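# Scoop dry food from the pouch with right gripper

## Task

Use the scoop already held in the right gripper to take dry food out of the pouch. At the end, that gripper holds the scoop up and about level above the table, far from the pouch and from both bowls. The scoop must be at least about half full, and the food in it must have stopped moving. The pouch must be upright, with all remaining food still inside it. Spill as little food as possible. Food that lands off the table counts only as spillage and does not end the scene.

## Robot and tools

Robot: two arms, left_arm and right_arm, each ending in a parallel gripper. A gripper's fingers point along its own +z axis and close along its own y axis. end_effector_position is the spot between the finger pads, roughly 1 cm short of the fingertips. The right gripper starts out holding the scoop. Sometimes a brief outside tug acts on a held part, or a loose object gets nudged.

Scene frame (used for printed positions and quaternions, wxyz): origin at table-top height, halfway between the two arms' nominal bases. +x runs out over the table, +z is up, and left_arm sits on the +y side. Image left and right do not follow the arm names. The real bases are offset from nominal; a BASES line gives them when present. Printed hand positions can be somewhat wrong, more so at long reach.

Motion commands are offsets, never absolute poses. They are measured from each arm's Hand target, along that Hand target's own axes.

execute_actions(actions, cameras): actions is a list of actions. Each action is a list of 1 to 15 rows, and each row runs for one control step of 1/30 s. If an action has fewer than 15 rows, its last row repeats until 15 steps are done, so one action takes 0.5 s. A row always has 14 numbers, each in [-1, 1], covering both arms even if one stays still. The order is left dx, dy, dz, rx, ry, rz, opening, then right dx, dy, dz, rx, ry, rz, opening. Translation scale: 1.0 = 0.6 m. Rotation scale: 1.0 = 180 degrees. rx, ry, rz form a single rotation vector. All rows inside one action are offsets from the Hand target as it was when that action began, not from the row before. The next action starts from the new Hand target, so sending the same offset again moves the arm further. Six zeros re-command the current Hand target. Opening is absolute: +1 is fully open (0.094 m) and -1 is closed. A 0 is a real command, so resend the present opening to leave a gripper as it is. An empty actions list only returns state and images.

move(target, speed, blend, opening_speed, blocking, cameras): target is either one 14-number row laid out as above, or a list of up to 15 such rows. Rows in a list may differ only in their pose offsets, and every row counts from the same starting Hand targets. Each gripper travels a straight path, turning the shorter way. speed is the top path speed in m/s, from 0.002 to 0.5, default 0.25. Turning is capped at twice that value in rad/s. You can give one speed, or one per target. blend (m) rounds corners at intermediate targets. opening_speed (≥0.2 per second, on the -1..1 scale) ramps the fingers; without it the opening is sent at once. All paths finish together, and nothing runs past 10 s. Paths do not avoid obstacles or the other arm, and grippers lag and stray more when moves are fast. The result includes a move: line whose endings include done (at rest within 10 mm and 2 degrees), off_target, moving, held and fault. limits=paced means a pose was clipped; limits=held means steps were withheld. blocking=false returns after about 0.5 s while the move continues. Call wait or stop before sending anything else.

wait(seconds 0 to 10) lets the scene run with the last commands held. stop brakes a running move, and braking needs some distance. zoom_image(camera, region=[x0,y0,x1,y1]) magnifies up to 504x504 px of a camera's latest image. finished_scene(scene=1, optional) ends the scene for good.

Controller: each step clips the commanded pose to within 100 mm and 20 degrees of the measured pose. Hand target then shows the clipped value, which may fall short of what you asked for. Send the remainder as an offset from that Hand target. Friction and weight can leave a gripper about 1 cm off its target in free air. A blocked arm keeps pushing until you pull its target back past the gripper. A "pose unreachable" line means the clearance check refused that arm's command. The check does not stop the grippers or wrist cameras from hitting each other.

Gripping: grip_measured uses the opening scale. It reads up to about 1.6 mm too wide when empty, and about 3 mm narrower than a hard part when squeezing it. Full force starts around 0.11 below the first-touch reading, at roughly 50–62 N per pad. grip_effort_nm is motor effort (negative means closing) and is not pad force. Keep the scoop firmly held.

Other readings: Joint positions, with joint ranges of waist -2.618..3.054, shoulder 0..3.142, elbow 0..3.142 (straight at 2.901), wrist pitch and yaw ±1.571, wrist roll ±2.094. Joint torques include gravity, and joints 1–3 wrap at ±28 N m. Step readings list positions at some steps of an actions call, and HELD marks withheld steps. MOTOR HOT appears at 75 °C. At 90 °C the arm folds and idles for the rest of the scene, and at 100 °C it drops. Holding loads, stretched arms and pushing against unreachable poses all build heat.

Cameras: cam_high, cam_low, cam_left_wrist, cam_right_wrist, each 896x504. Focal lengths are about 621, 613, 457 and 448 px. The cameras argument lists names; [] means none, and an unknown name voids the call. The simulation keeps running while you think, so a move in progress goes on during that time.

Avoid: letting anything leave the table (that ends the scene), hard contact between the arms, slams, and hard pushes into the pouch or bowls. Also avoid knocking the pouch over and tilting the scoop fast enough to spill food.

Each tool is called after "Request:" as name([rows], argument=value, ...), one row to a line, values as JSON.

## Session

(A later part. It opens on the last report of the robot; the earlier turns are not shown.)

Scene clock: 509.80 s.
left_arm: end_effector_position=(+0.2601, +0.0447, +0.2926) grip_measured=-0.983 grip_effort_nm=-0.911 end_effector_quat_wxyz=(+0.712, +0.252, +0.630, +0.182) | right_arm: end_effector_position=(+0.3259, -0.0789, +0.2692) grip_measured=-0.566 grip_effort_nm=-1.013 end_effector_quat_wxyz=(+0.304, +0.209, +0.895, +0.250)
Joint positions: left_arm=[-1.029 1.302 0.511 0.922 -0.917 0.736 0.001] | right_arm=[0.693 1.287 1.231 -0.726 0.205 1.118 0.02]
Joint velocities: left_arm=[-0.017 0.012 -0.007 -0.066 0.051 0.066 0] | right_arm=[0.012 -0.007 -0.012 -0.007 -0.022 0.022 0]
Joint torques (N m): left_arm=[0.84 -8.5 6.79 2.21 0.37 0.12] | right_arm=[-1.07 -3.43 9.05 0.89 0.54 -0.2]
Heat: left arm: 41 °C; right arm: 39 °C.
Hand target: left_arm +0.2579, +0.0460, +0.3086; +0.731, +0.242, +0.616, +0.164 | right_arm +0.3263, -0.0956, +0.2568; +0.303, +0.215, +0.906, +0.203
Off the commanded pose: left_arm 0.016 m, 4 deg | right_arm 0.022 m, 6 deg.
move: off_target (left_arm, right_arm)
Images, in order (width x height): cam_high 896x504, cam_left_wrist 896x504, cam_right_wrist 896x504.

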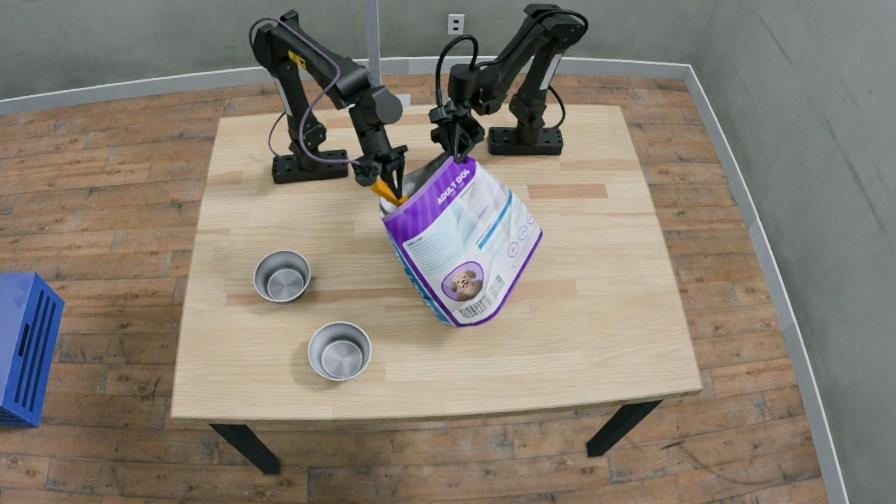

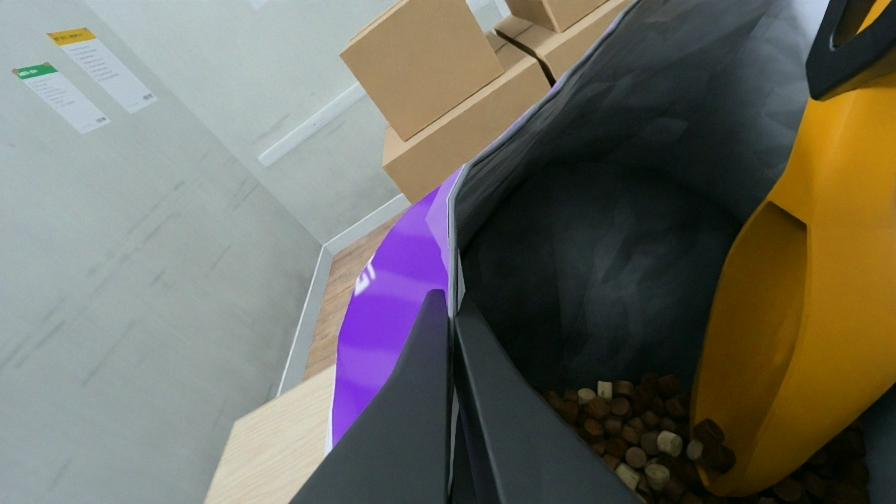

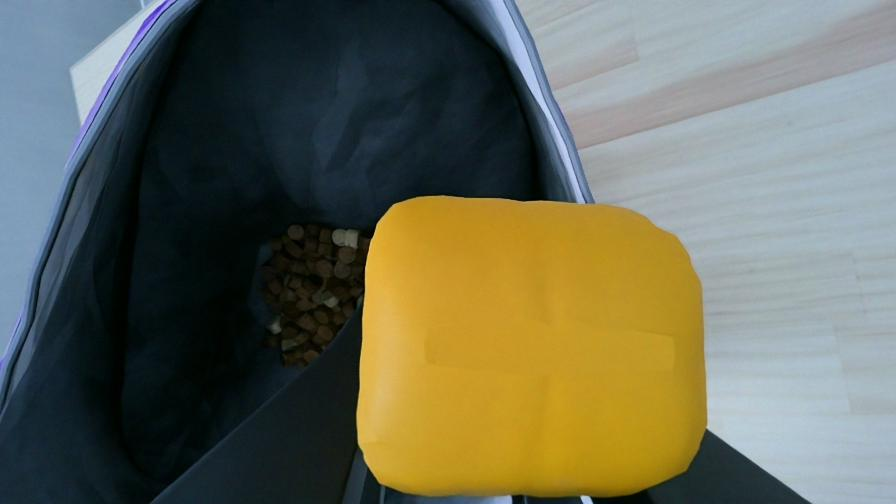

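Request:
move(target=[0,0,0,0,0,0,-1, 0.084,0.037,0.064,0,0,0,-0.996417], speed=0.12, cameras=["cam_high","cam_left_wrist","cam_right_wrist"])

Request:
zoom_image(camera="cam_left_wrist", region=[500, 184, 896, 504])

Request:
zoom_image(camera="cam_high", region=[320, 100, 520, 240])

Scene clock: 528.50 s.
left_arm: end_effector_position=(+0.2601, +0.0447, +0.2926) grip_measured=-0.983 grip_effort_nm=-0.896 end_effector_quat_wxyz=(+0.712, +0.252, +0.630, +0.182) | right_arm: end_effector_position=(+0.3235, -0.0306, +0.2460) grip_measured=-0.566 grip_effort_nm=-1.018 end_effector_quat_wxyz=(+0.309, +0.219, +0.888, +0.260)
Joint positions: left_arm=[-1.029 1.302 0.511 0.922 -0.917 0.736 0.001] | right_arm=[0.832 1.395 1.211 -0.603 0.309 1.238 0.02]
Joint velocities: left_arm=[-0.007 -0.007 -0.002 -0.022 0.037 -0.051 -0.001] | right_arm=[-0.002 0.007 0.002 0.051 -0.051 -0.022 0]
Joint torques (N m): left_arm=[0.88 -8.34 6.56 2.23 0.37 0.15] | right_arm=[0.62 -3.38 5.46 1.1 0.52 -0.07]
Heat: left arm: 41 °C; right arm: 37 °C.
Hand target: left_arm +0.2579, +0.0460, +0.3086; +0.731, +0.242, +0.616, +0.164 | right_arm +0.3192, -0.0425, +0.2148; +0.300, +0.216, +0.906, +0.204
Off the commanded pose: left_arm 0.016 m, 4 deg | right_arm 0.032 m, 7 deg.
move: off_target (left_arm, right_arm)
Images, in order (width x height): cam_high 896x504, cam_left_wrist 896x504, cam_right_wrist 896x504.

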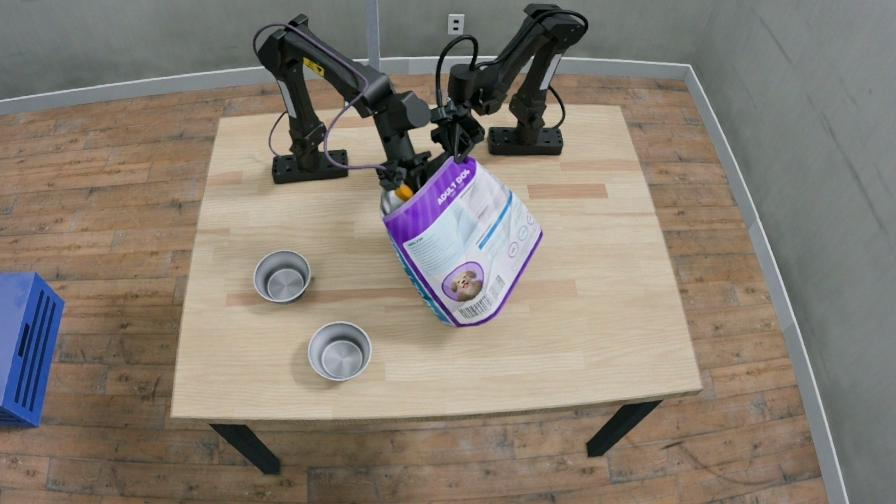

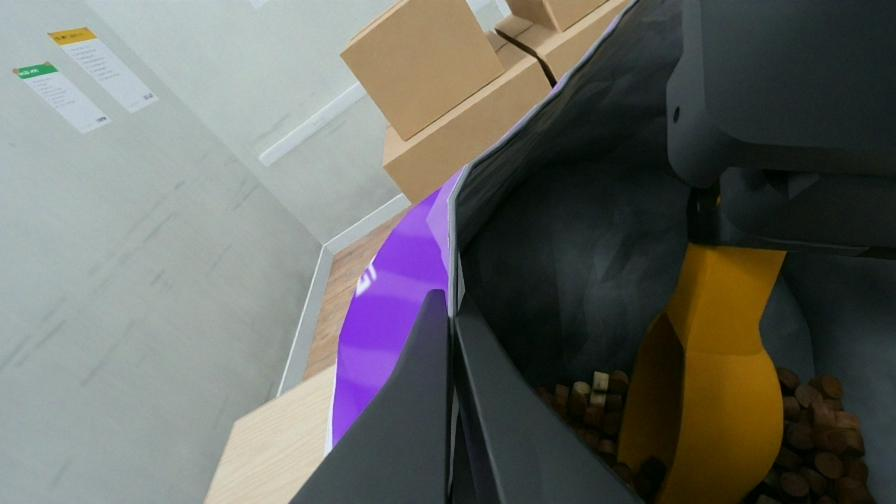

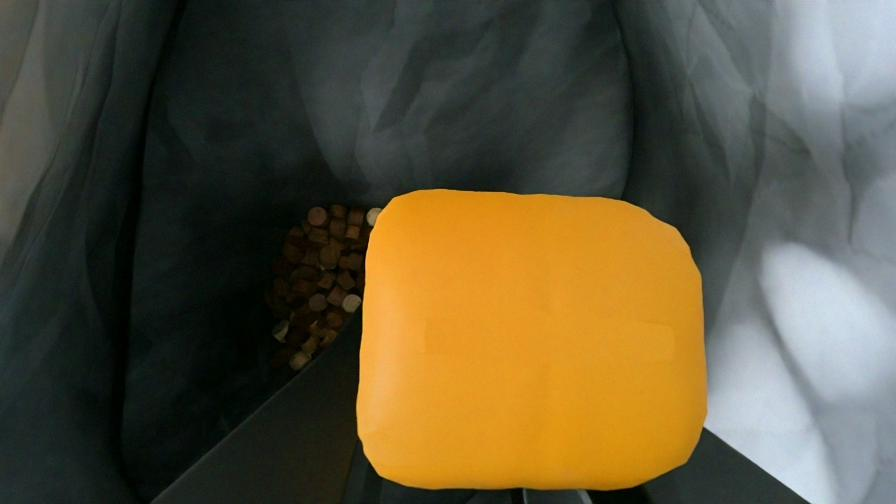

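Scaled by 1.273 from the camera's 896x504 image, which has a finer 1280x720 frame.

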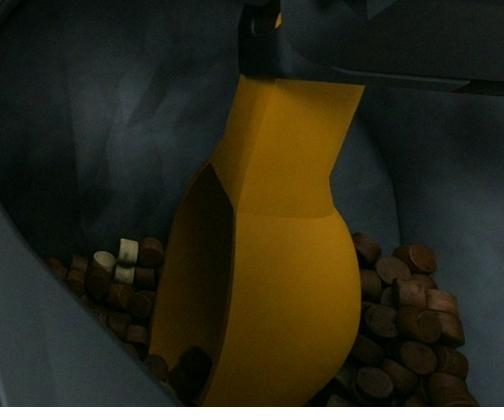

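Scaled by 2.520 from the camera's 896x504 image, which has a finer 1280x720 frame.

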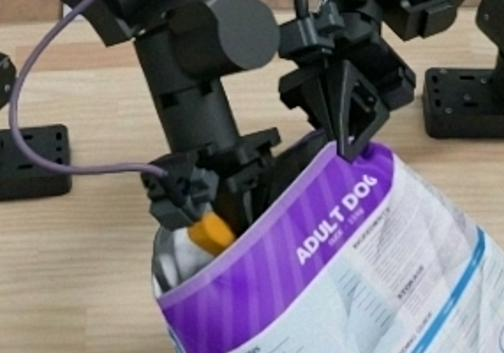

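Request:
move(target=[0,0,0,0,0,0,-1, -0.0175,0.027,-0.023,-0.098,0,0.1055,-0.996417], speed=0.12, cameras=["cam_high","cam_left_wrist","cam_right_wrist"])

Request:
zoom_image(camera="cam_left_wrist", region=[500, 184, 896, 504])

Scene clock: 578.20 s.
left_arm: end_effector_position=(+0.2604, +0.0457, +0.2936) grip_measured=-0.983 grip_effort_nm=-0.911 end_effector_quat_wxyz=(+0.713, +0.250, +0.630, +0.182) | right_arm: end_effector_position=(+0.3198, -0.0370, +0.2301) grip_measured=-0.566 grip_effort_nm=-1.018 end_effector_quat_wxyz=(+0.285, +0.307, +0.830, +0.369)
Joint positions: left_arm=[-1.027 1.299 0.511 0.922 -0.917 0.736 0.001] | right_arm=[0.797 1.263 0.937 -0.294 0.238 1.434 0.02]
Joint velocities: left_arm=[-0.007 -0.002 0.002 0.007 0.007 -0.022 -0.001] | right_arm=[-0.007 0.002 -0.012 0.037 -0.007 0.022 -0.001]
Joint torques (N m): left_arm=[0.7 -8.34 7.04 2.24 0.37 0.14] | right_arm=[-0.55 -6.42 7.39 2.09 0.1 0.09]
Heat: left arm: 42 °C; right arm: 36 °C.
Hand target: left_arm +0.2579, +0.0460, +0.3086; +0.731, +0.243, +0.616, +0.164 | right_arm +0.3221, -0.0380, +0.2390; +0.291, +0.312, +0.817, +0.387
Off the commanded pose: left_arm 0.015 m, 3 deg | right_arm 0.008 m, 3 deg.
move: off_target (left_arm, right_arm)
Images, in order (width x height): cam_high 896x504, cam_left_wrist 896x504, cam_right_wrist 896x504.

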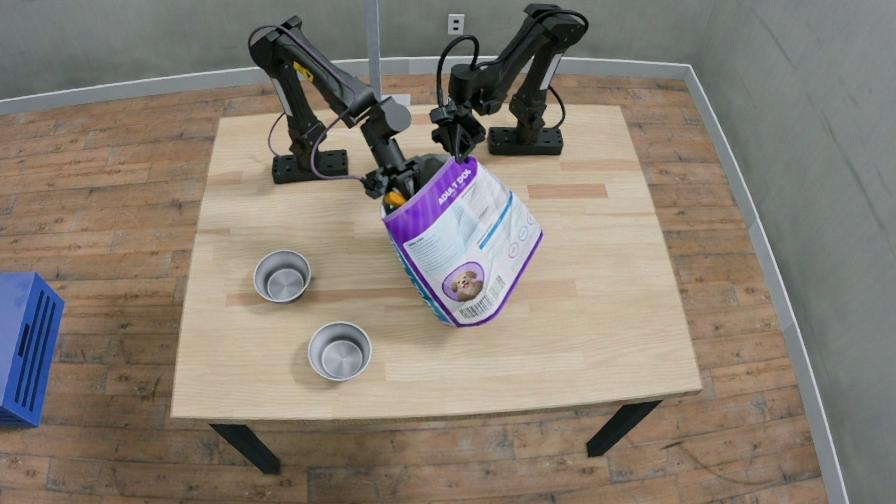

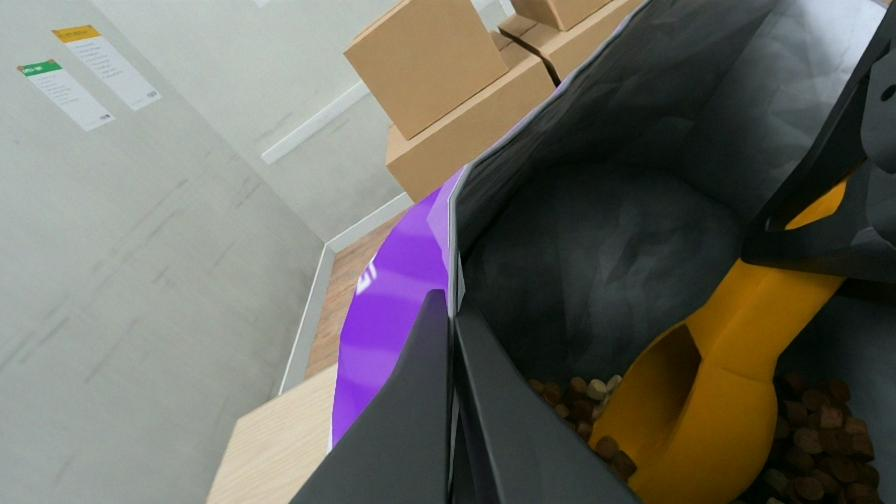

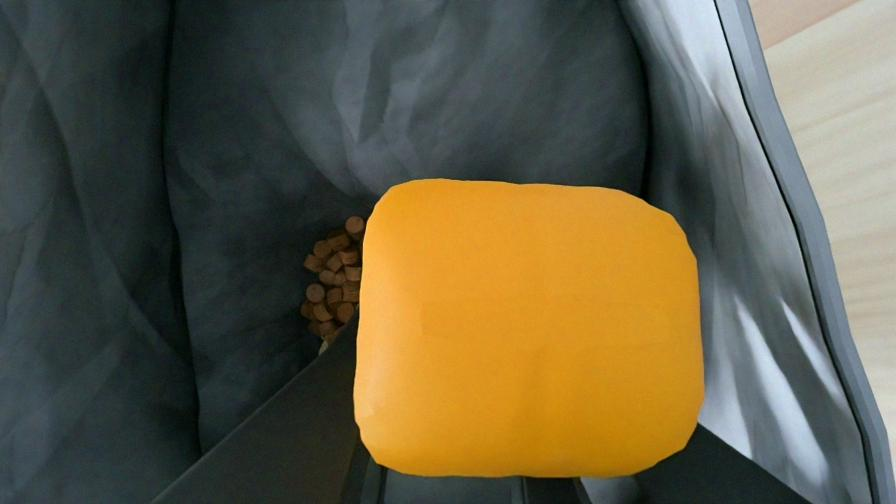

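Scaled by 1.273 from the camera's 896x504 image, which has a finer 1280x720 frame.

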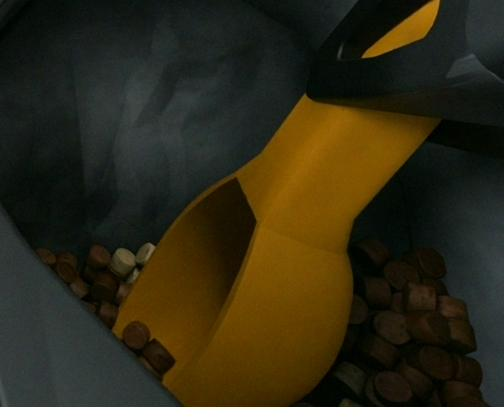

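Request:
wait(seconds=0.1)

Request:
zoom_image(camera="cam_left_wrist", region=[500, 184, 896, 504])

Scene clock: 597.40 s.
left_arm: end_effector_position=(+0.2604, +0.0457, +0.2936) grip_measured=-0.983 grip_effort_nm=-0.906 end_effector_quat_wxyz=(+0.713, +0.250, +0.630, +0.182) | right_arm: end_effector_position=(+0.3199, -0.0369, +0.2303) grip_measured=-0.566 grip_effort_nm=-1.018 end_effector_quat_wxyz=(+0.285, +0.307, +0.830, +0.369)
Joint positions: left_arm=[-1.027 1.299 0.511 0.922 -0.917 0.736 0.001] | right_arm=[0.797 1.263 0.937 -0.293 0.238 1.434 0.02]
Joint velocities: left_arm=[0.002 0.002 -0.002 0.051 -0.066 0.037 -0.001] | right_arm=[0.002 0.007 -0.007 -0.037 -0.037 0.051 -0.001]
Joint torques (N m): left_arm=[0.65 -8.02 6.89 2.26 0.41 0.16] | right_arm=[-0.7 -6.41 7.38 2.08 0.12 0.09]
Heat: left arm: 42 °C; right arm: 38 °C.
Hand target: left_arm +0.2579, +0.0460, +0.3086; +0.731, +0.243, +0.616, +0.164 | right_arm +0.3221, -0.0381, +0.2390; +0.291, +0.312, +0.817, +0.387
Tool commands: left_gripper/opening=-1.0 right_gripper/opening=-0.996417
Off the commanded pose: left_arm 0.015 m, 3 deg | right_arm 0.008 m, 3 deg.
wait: 0.10 s; at rest from the start

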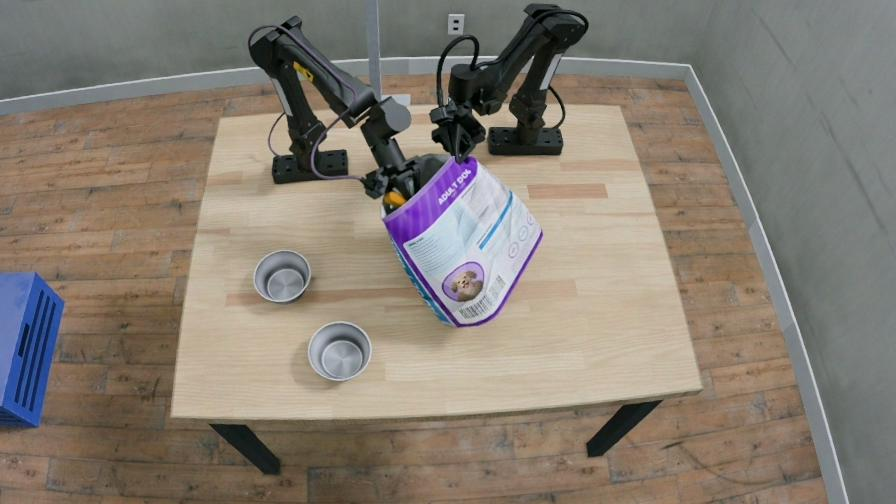

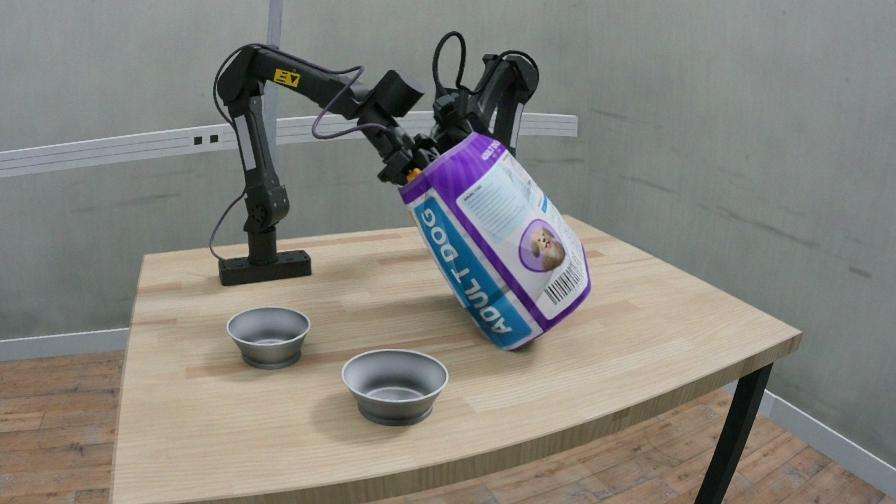

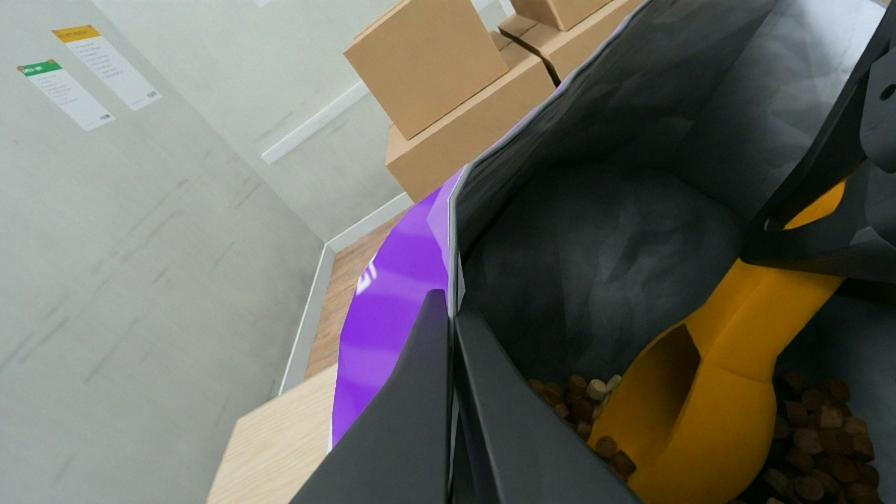

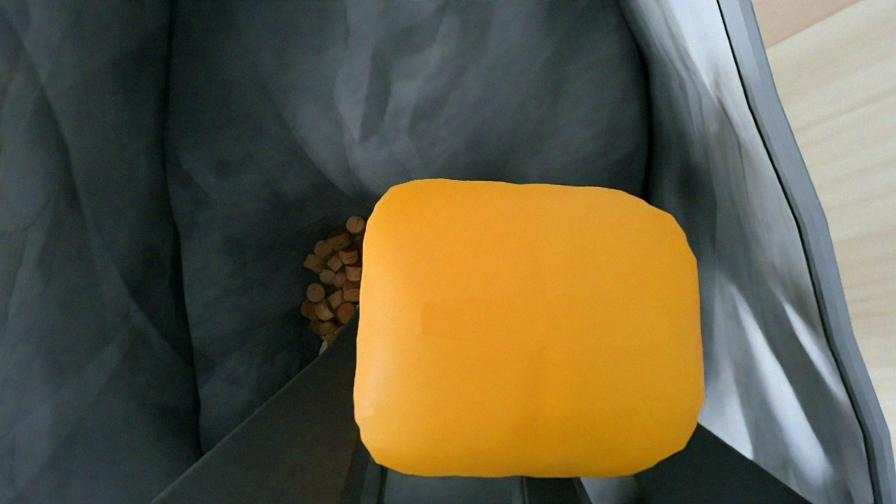

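Scaled by 1.273 from the camera's 896x504 image, which has a finer 1280x720 frame.

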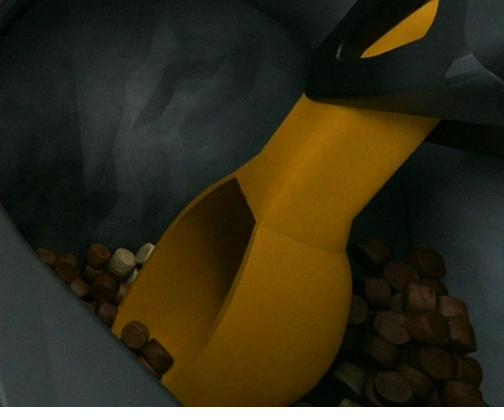

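Request:
zoom_image(camera="cam_high", region=[340, 100, 564, 226])

Request:
zoom_image(camera="cam_low", region=[350, 60, 606, 204])

Scaled by 2.250 from the camera's 896x504 image, which has a finer 1280x720 frame.

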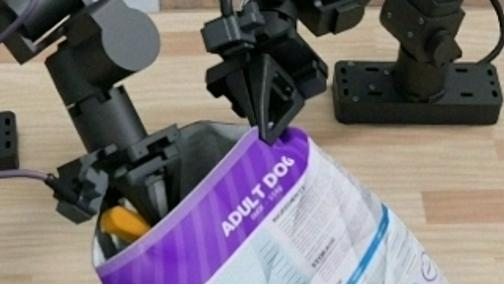

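Scaled by 1.969 from the camera's 896x504 image, which has a finer 1280x720 frame.

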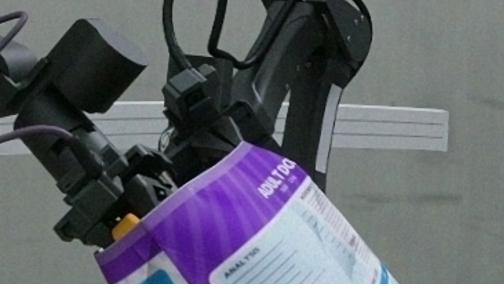

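Request:
move(target=[0,0,0,0,0,0,-1,0.0365,0,0.034,0,0,0,-0.996417], speed=0.06, cameras=["cam_left_wrist"])

Request:
zoom_image(camera="cam_left_wrist", region=[500, 184, 896, 504])

Scene clock: 634.03 s.
left_arm: end_effector_position=(+0.2631, +0.0518, +0.2933) grip_measured=-0.983 grip_effort_nm=-0.896 end_effector_quat_wxyz=(+0.709, +0.243, +0.633, +0.193) | right_arm: end_effector_position=(+0.3246, -0.0251, +0.2320) grip_measured=-0.566 grip_effort_nm=-1.018 end_effector_quat_wxyz=(+0.303, +0.317, +0.815, +0.379)
Joint positions: left_arm=[-1.017 1.299 0.511 0.922 -0.934 0.74 0.001] | right_arm=[0.836 1.3 0.937 -0.224 0.304 1.465 0.02]
Joint velocities: left_arm=[0.002 0.002 0.002 -0.022 0.051 0.066 0.001] | right_arm=[0.007 0.002 -0.002 0.007 -0.022 0.037 0]
Joint torques (N m): left_arm=[-0.42 -8.16 6.9 2.22 0.56 0.13] | right_arm=[1.54 -2.58 7.09 2.23 -0.01 0.18]
Heat: left arm: 43 °C; right arm: 39 °C.
Hand target: left_arm +0.2580, +0.0460, +0.3086; +0.731, +0.243, +0.616, +0.164 | right_arm +0.3226, -0.0128, +0.2221; +0.290, +0.313, +0.818, +0.387
Off the commanded pose: left_arm 0.017 m, 5 deg | right_arm 0.015 m, 2 deg.
move: off_target (left_arm, right_arm)
Images, in order (width x height): cam_left_wrist 896x504.

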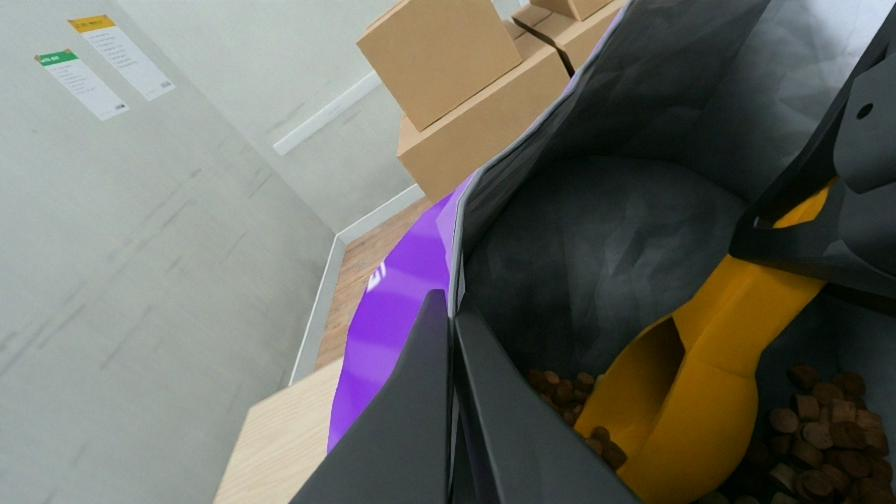

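Scaled by 1.273 from the camera's 896x504 image, which has a finer 1280x720 frame.

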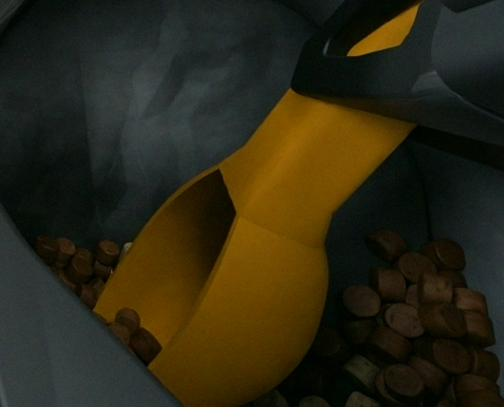

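Request:
move(target=[0,0,0,0,0,0,-1,-0.0973,0,-0.0907,0,0,0,-0.996417], speed=0.12, cameras=["cam_left_wrist", "cam_right_wrist"])

Request:
zoom_image(camera="cam_left_wrist", region=[500, 184, 896, 504])

Scene clock: 678.97 s.
left_arm: end_effector_position=(+0.2625, +0.0496, +0.2948) grip_measured=-0.983 grip_effort_nm=-0.901 end_effector_quat_wxyz=(+0.712, +0.247, +0.630, +0.187) | right_arm: end_effector_position=(+0.3210, -0.0784, +0.2563) grip_measured=-0.566 grip_effort_nm=-1.018 end_effector_quat_wxyz=(+0.288, +0.314, +0.821, +0.379)
Joint positions: left_arm=[-1.017 1.295 0.511 0.922 -0.919 0.741 0.001] | right_arm=[0.671 1.13 0.937 -0.392 0.139 1.379 0.02]
Joint velocities: left_arm=[-0.007 -0.007 -0.002 0.007 0.022 -0.022 0] | right_arm=[0.027 0.017 -0.017 0.095 -0.081 -0.022 0.001]
Joint torques (N m): left_arm=[-0.42 -7.75 6.8 2.21 0.4 0.11] | right_arm=[-0.39 -4.64 10.11 1.74 0.1 -0.1]
Heat: left arm: 44 °C; right arm: 40 °C.
Hand target: left_arm +0.2580, +0.0461, +0.3087; +0.731, +0.242, +0.616, +0.164 | right_arm +0.3210, -0.0801, +0.2671; +0.293, +0.311, +0.818, +0.386
Off the commanded pose: left_arm 0.015 m, 4 deg | right_arm 0.009 m, 1 deg.
move: off_target (left_arm)
Images, in order (width x height): cam_left_wrist 896x504, cam_right_wrist 896x504.

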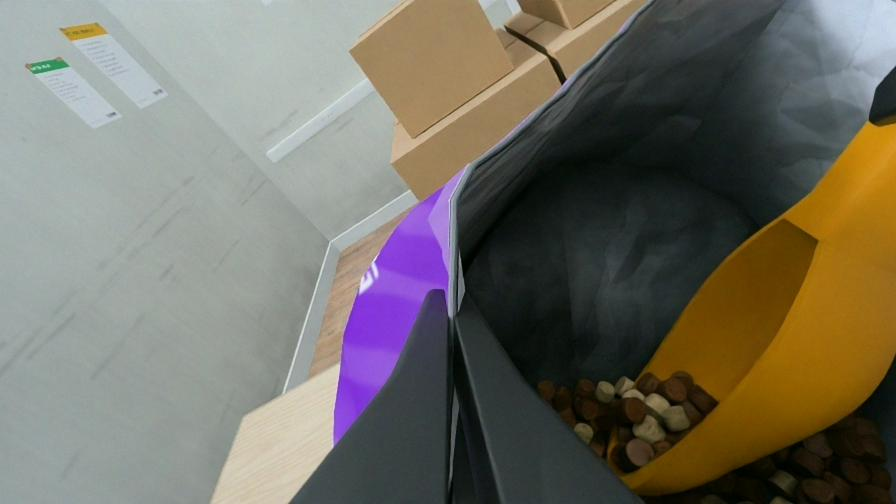

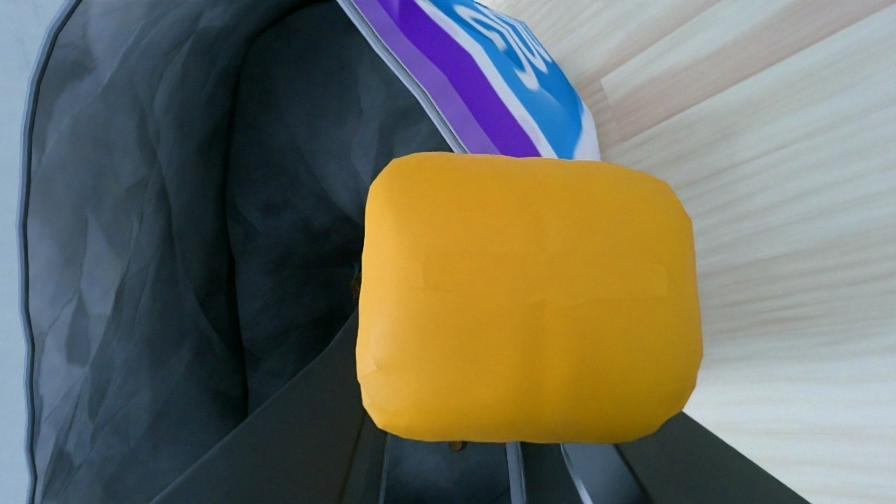

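Scaled by 1.273 from the camera's 896x504 image, which has a finer 1280x720 frame.

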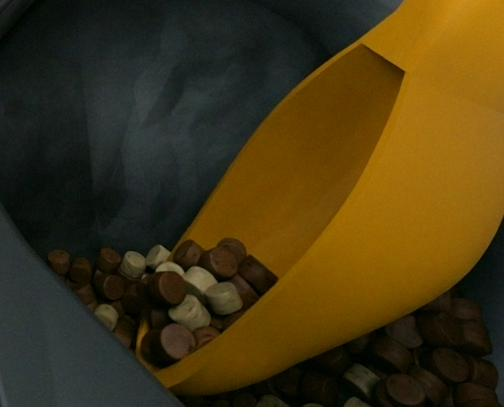

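Request:
move(target=[0,0,0,0,0,0,-1,0,0,0,-0.1247,0,0.1338,-0.996417], speed=0.12, cameras=["cam_high", "cam_left_wrist", "cam_right_wrist"])

Request:
zoom_image(camera="cam_left_wrist", region=[500, 184, 896, 504])

Scene clock: 700.03 s.
left_arm: end_effector_position=(+0.2625, +0.0495, +0.2948) grip_measured=-0.983 grip_effort_nm=-0.901 end_effector_quat_wxyz=(+0.712, +0.247, +0.630, +0.187) | right_arm: end_effector_position=(+0.3222, -0.0786, +0.2670) grip_measured=-0.566 grip_effort_nm=-1.013 end_effector_quat_wxyz=(+0.255, +0.409, +0.651, +0.586)
Joint positions: left_arm=[-1.017 1.295 0.511 0.922 -0.919 0.741 0.001] | right_arm=[0.651 0.992 0.551 0.256 0.102 1.74 0.02]
Joint velocities: left_arm=[-0.017 0.002 0.007 -0.051 -0.022 -0.066 0] | right_arm=[-0.012 -0.002 -0.002 -0.007 0.037 -0.022 0]
Joint torques (N m): left_arm=[-0.35 -7.73 6.86 2.21 0.39 0.09] | right_arm=[0.38 -3.62 7.36 2.18 0.13 -0.02]
Heat: left arm: 44 °C; right arm: 41 °C.
Hand target: left_arm +0.2580, +0.0461, +0.3087; +0.731, +0.242, +0.616, +0.164 | right_arm +0.3203, -0.0807, +0.2680; +0.259, +0.410, +0.646, +0.590
Off the commanded pose: left_arm 0.015 m, 4 deg | right_arm 0.002 m, 1 deg.
move: off_target (left_arm)
Images, in order (width x height): cam_high 896x504, cam_left_wrist 896x504, cam_right_wrist 896x504.

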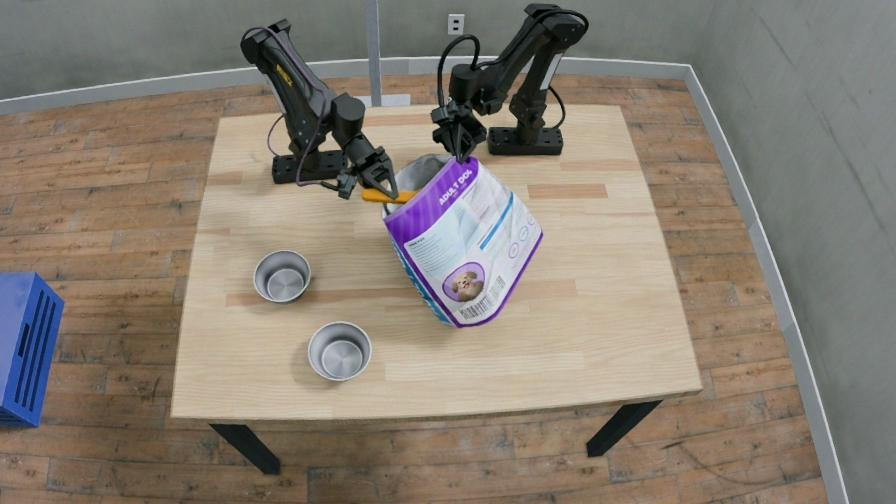

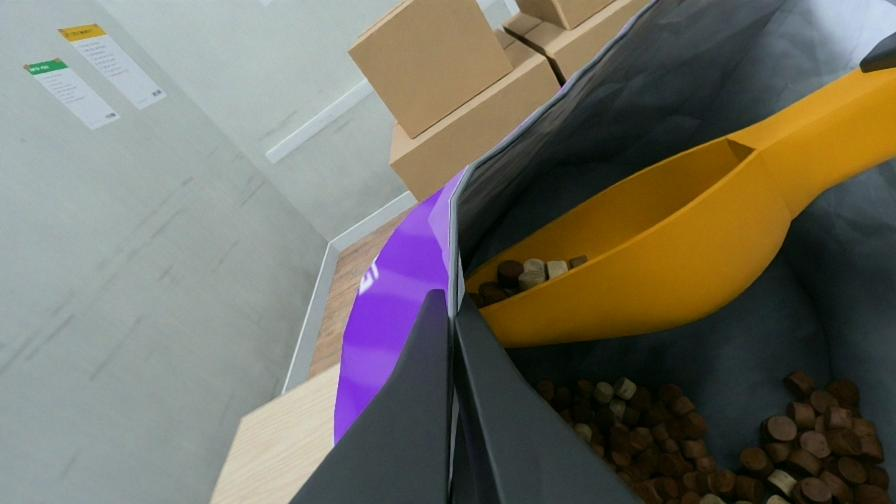

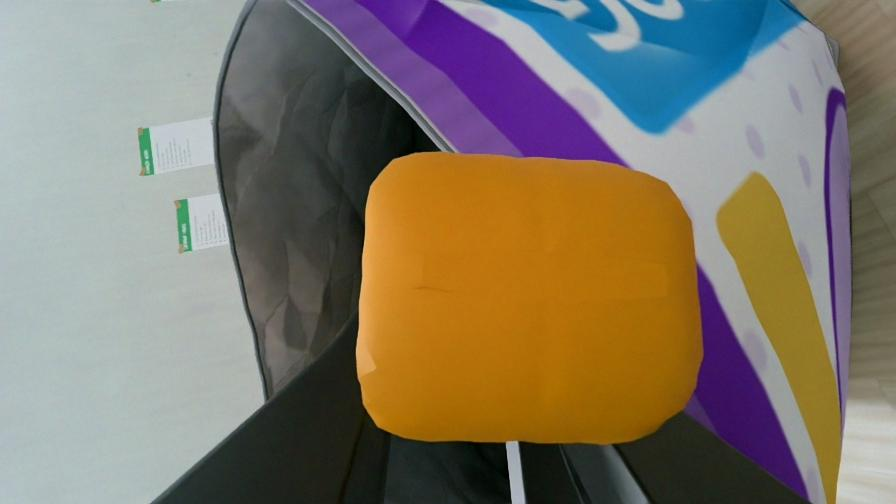

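Scaled by 1.273 from the camera's 896x504 image, which has a finer 1280x720 frame.

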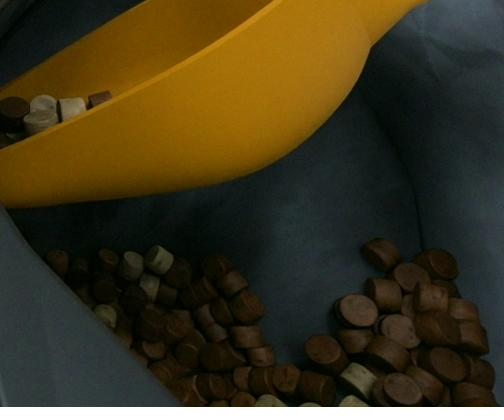

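Request:
move([
  [0,0,0,0,0,0,-1,-0.0417,0.0442,-0.071,0,0,0,-0.996417],
  [0,0,0,0,0,0,-1,-0.0417,0.0442,-0.071,-0.168,0,0.0707,-0.996417],
], speed=0.1, cameras=["cam_high", "cam_low", "cam_left_wrist"])

Request:
zoom_image(camera="cam_high", region=[340, 120, 500, 240])

Scene clock: 732.27 s.
left_arm: end_effector_position=(+0.2625, +0.0492, +0.2948) grip_measured=-0.983 grip_effort_nm=-0.916 end_effector_quat_wxyz=(+0.712, +0.247, +0.630, +0.186) | right_arm: end_effector_position=(+0.3076, -0.1159, +0.2620) grip_measured=-0.566 grip_effort_nm=-1.013 end_effector_quat_wxyz=(+0.279, +0.406, +0.488, +0.720)
Joint positions: left_arm=[-1.017 1.295 0.511 0.922 -0.917 0.741 0.001] | right_arm=[0.63 1.085 0.149 1.133 0.171 1.862 0.02]
Joint velocities: left_arm=[-0.017 0.002 0.002 -0.125 -0.051 0.007 0] | right_arm=[-0.002 -0.012 -0.007 0.007 -0.007 -0.022 0]
Joint torques (N m): left_arm=[-0.18 -7.83 7.17 2.22 0.32 0.11] | right_arm=[0.34 -2.51 7.62 3.26 0.37 0.32]
Heat: left arm: 44 °C; right arm: 44 °C.
Hand target: left_arm +0.2580, +0.0461, +0.3087; +0.731, +0.242, +0.616, +0.164 | right_arm +0.3042, -0.1258, +0.2976; +0.289, +0.394, +0.423, +0.764
Off the commanded pose: left_arm 0.015 m, 4 deg | right_arm 0.037 m, 9 deg.
move: off_target (left_arm, right_arm)
Images, in order (width x height): cam_high 896x504, cam_low 896x504, cam_left_wrist 896x504.

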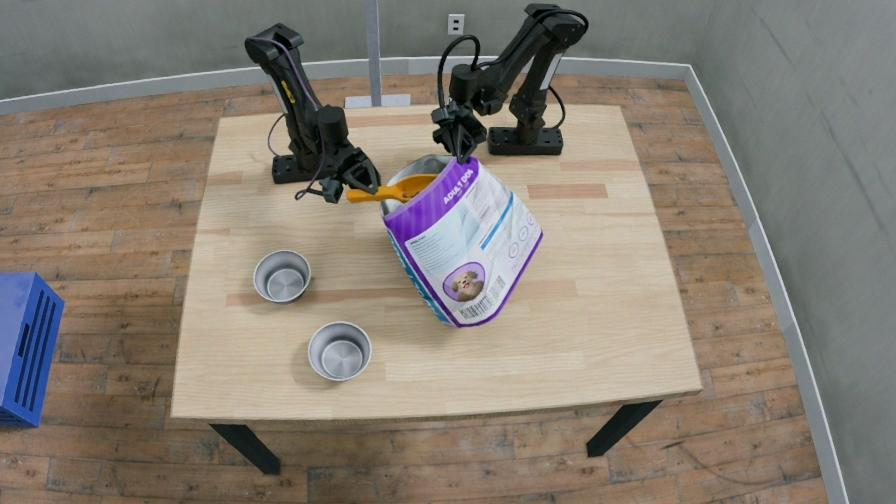

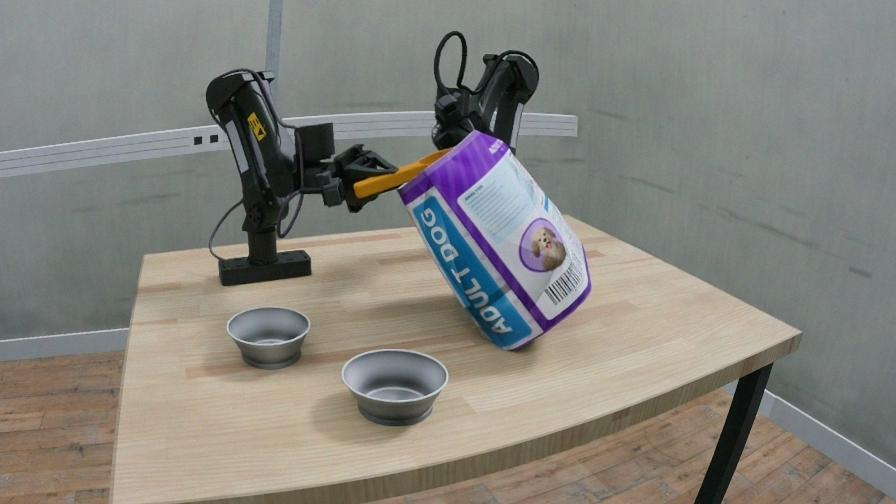

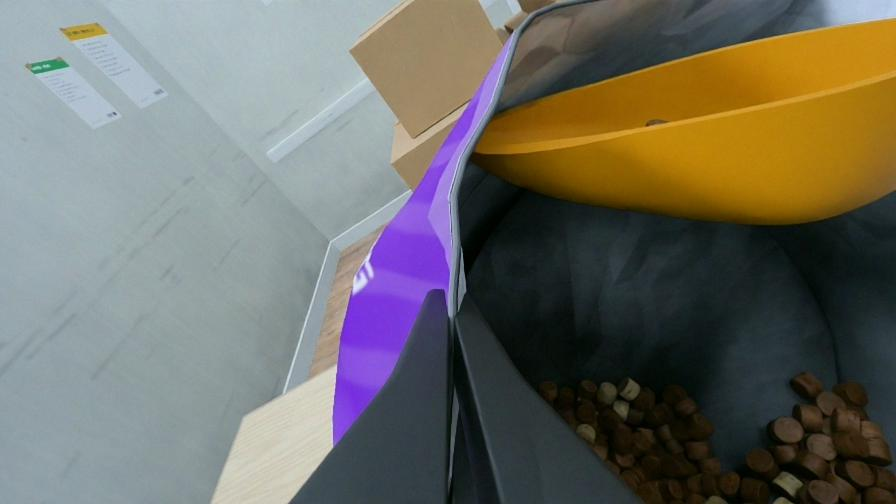

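Scaled by 3.150 from the camera's 896x504 image, which has a finer 1280x720 frame.

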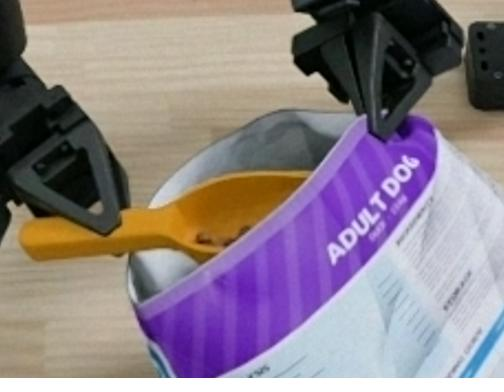

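Request:
move(target=[0,0,0,0,0,0,-1,-0.006,-0.0658,-0.0595,0,0,0,-0.996417], speed=0.1, cameras=["cam_high", "cam_left_wrist"])

Request:
zoom_image(camera="cam_high", region=[340, 120, 500, 240])

Scene clock: 747.33 s.
left_arm: end_effector_position=(+0.2624, +0.0491, +0.2948) grip_measured=-0.983 grip_effort_nm=-0.911 end_effector_quat_wxyz=(+0.712, +0.248, +0.630, +0.186) | right_arm: end_effector_position=(+0.2843, -0.1196, +0.2457) grip_measured=-0.566 grip_effort_nm=-1.013 end_effector_quat_wxyz=(+0.282, +0.417, +0.447, +0.739)
Joint positions: left_arm=[-1.017 1.295 0.511 0.922 -0.916 0.741 0.001] | right_arm=[0.769 1.262 0.025 1.51 0.351 1.86 0.02]
Joint velocities: left_arm=[0.002 -0.007 0.017 0.051 0.066 -0.022 0] | right_arm=[0.017 -0.012 0.012 -0.022 0.095 -0.125 0]
Joint torques (N m): left_arm=[-0.38 -7.61 6.75 2.18 0.39 0.12] | right_arm=[0.61 -1.81 4.83 2.28 0.13 0.02]
Heat: left arm: 44 °C; right arm: 50 °C.
Hand target: left_arm +0.2580, +0.0461, +0.3087; +0.731, +0.242, +0.616, +0.164 | right_arm +0.2804, -0.1249, +0.2491; +0.287, +0.395, +0.421, +0.764
Off the commanded pose: left_arm 0.015 m, 4 deg | right_arm 0.008 m, 5 deg.
joint sent to its limit (right arm) — joint 3 (elbow), lower limit, where the elbow is as bent as it goes. The joint targets are off in orientation, not in position.
move: off_target (left_arm, right_arm)
Images, in order (width x height): cam_high 896x504, cam_left_wrist 896x504.

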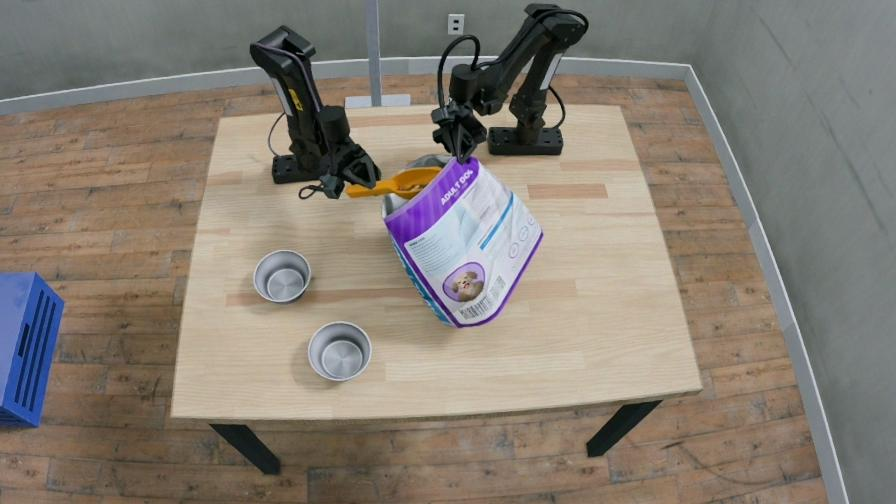

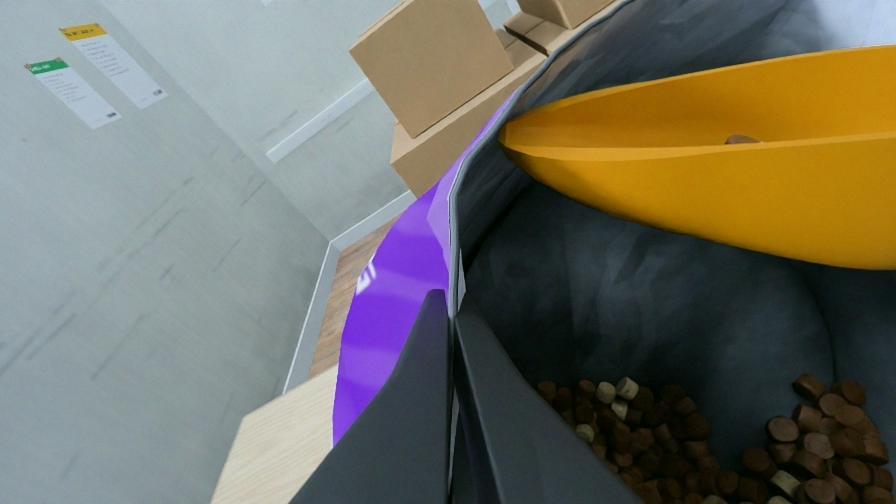

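Scaled by 3.150 from the camera's 896x504 image, which has a finer 1280x720 frame.

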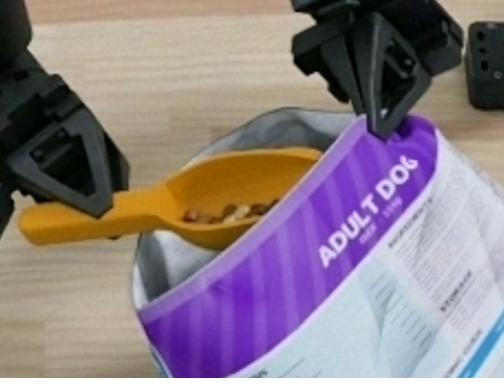

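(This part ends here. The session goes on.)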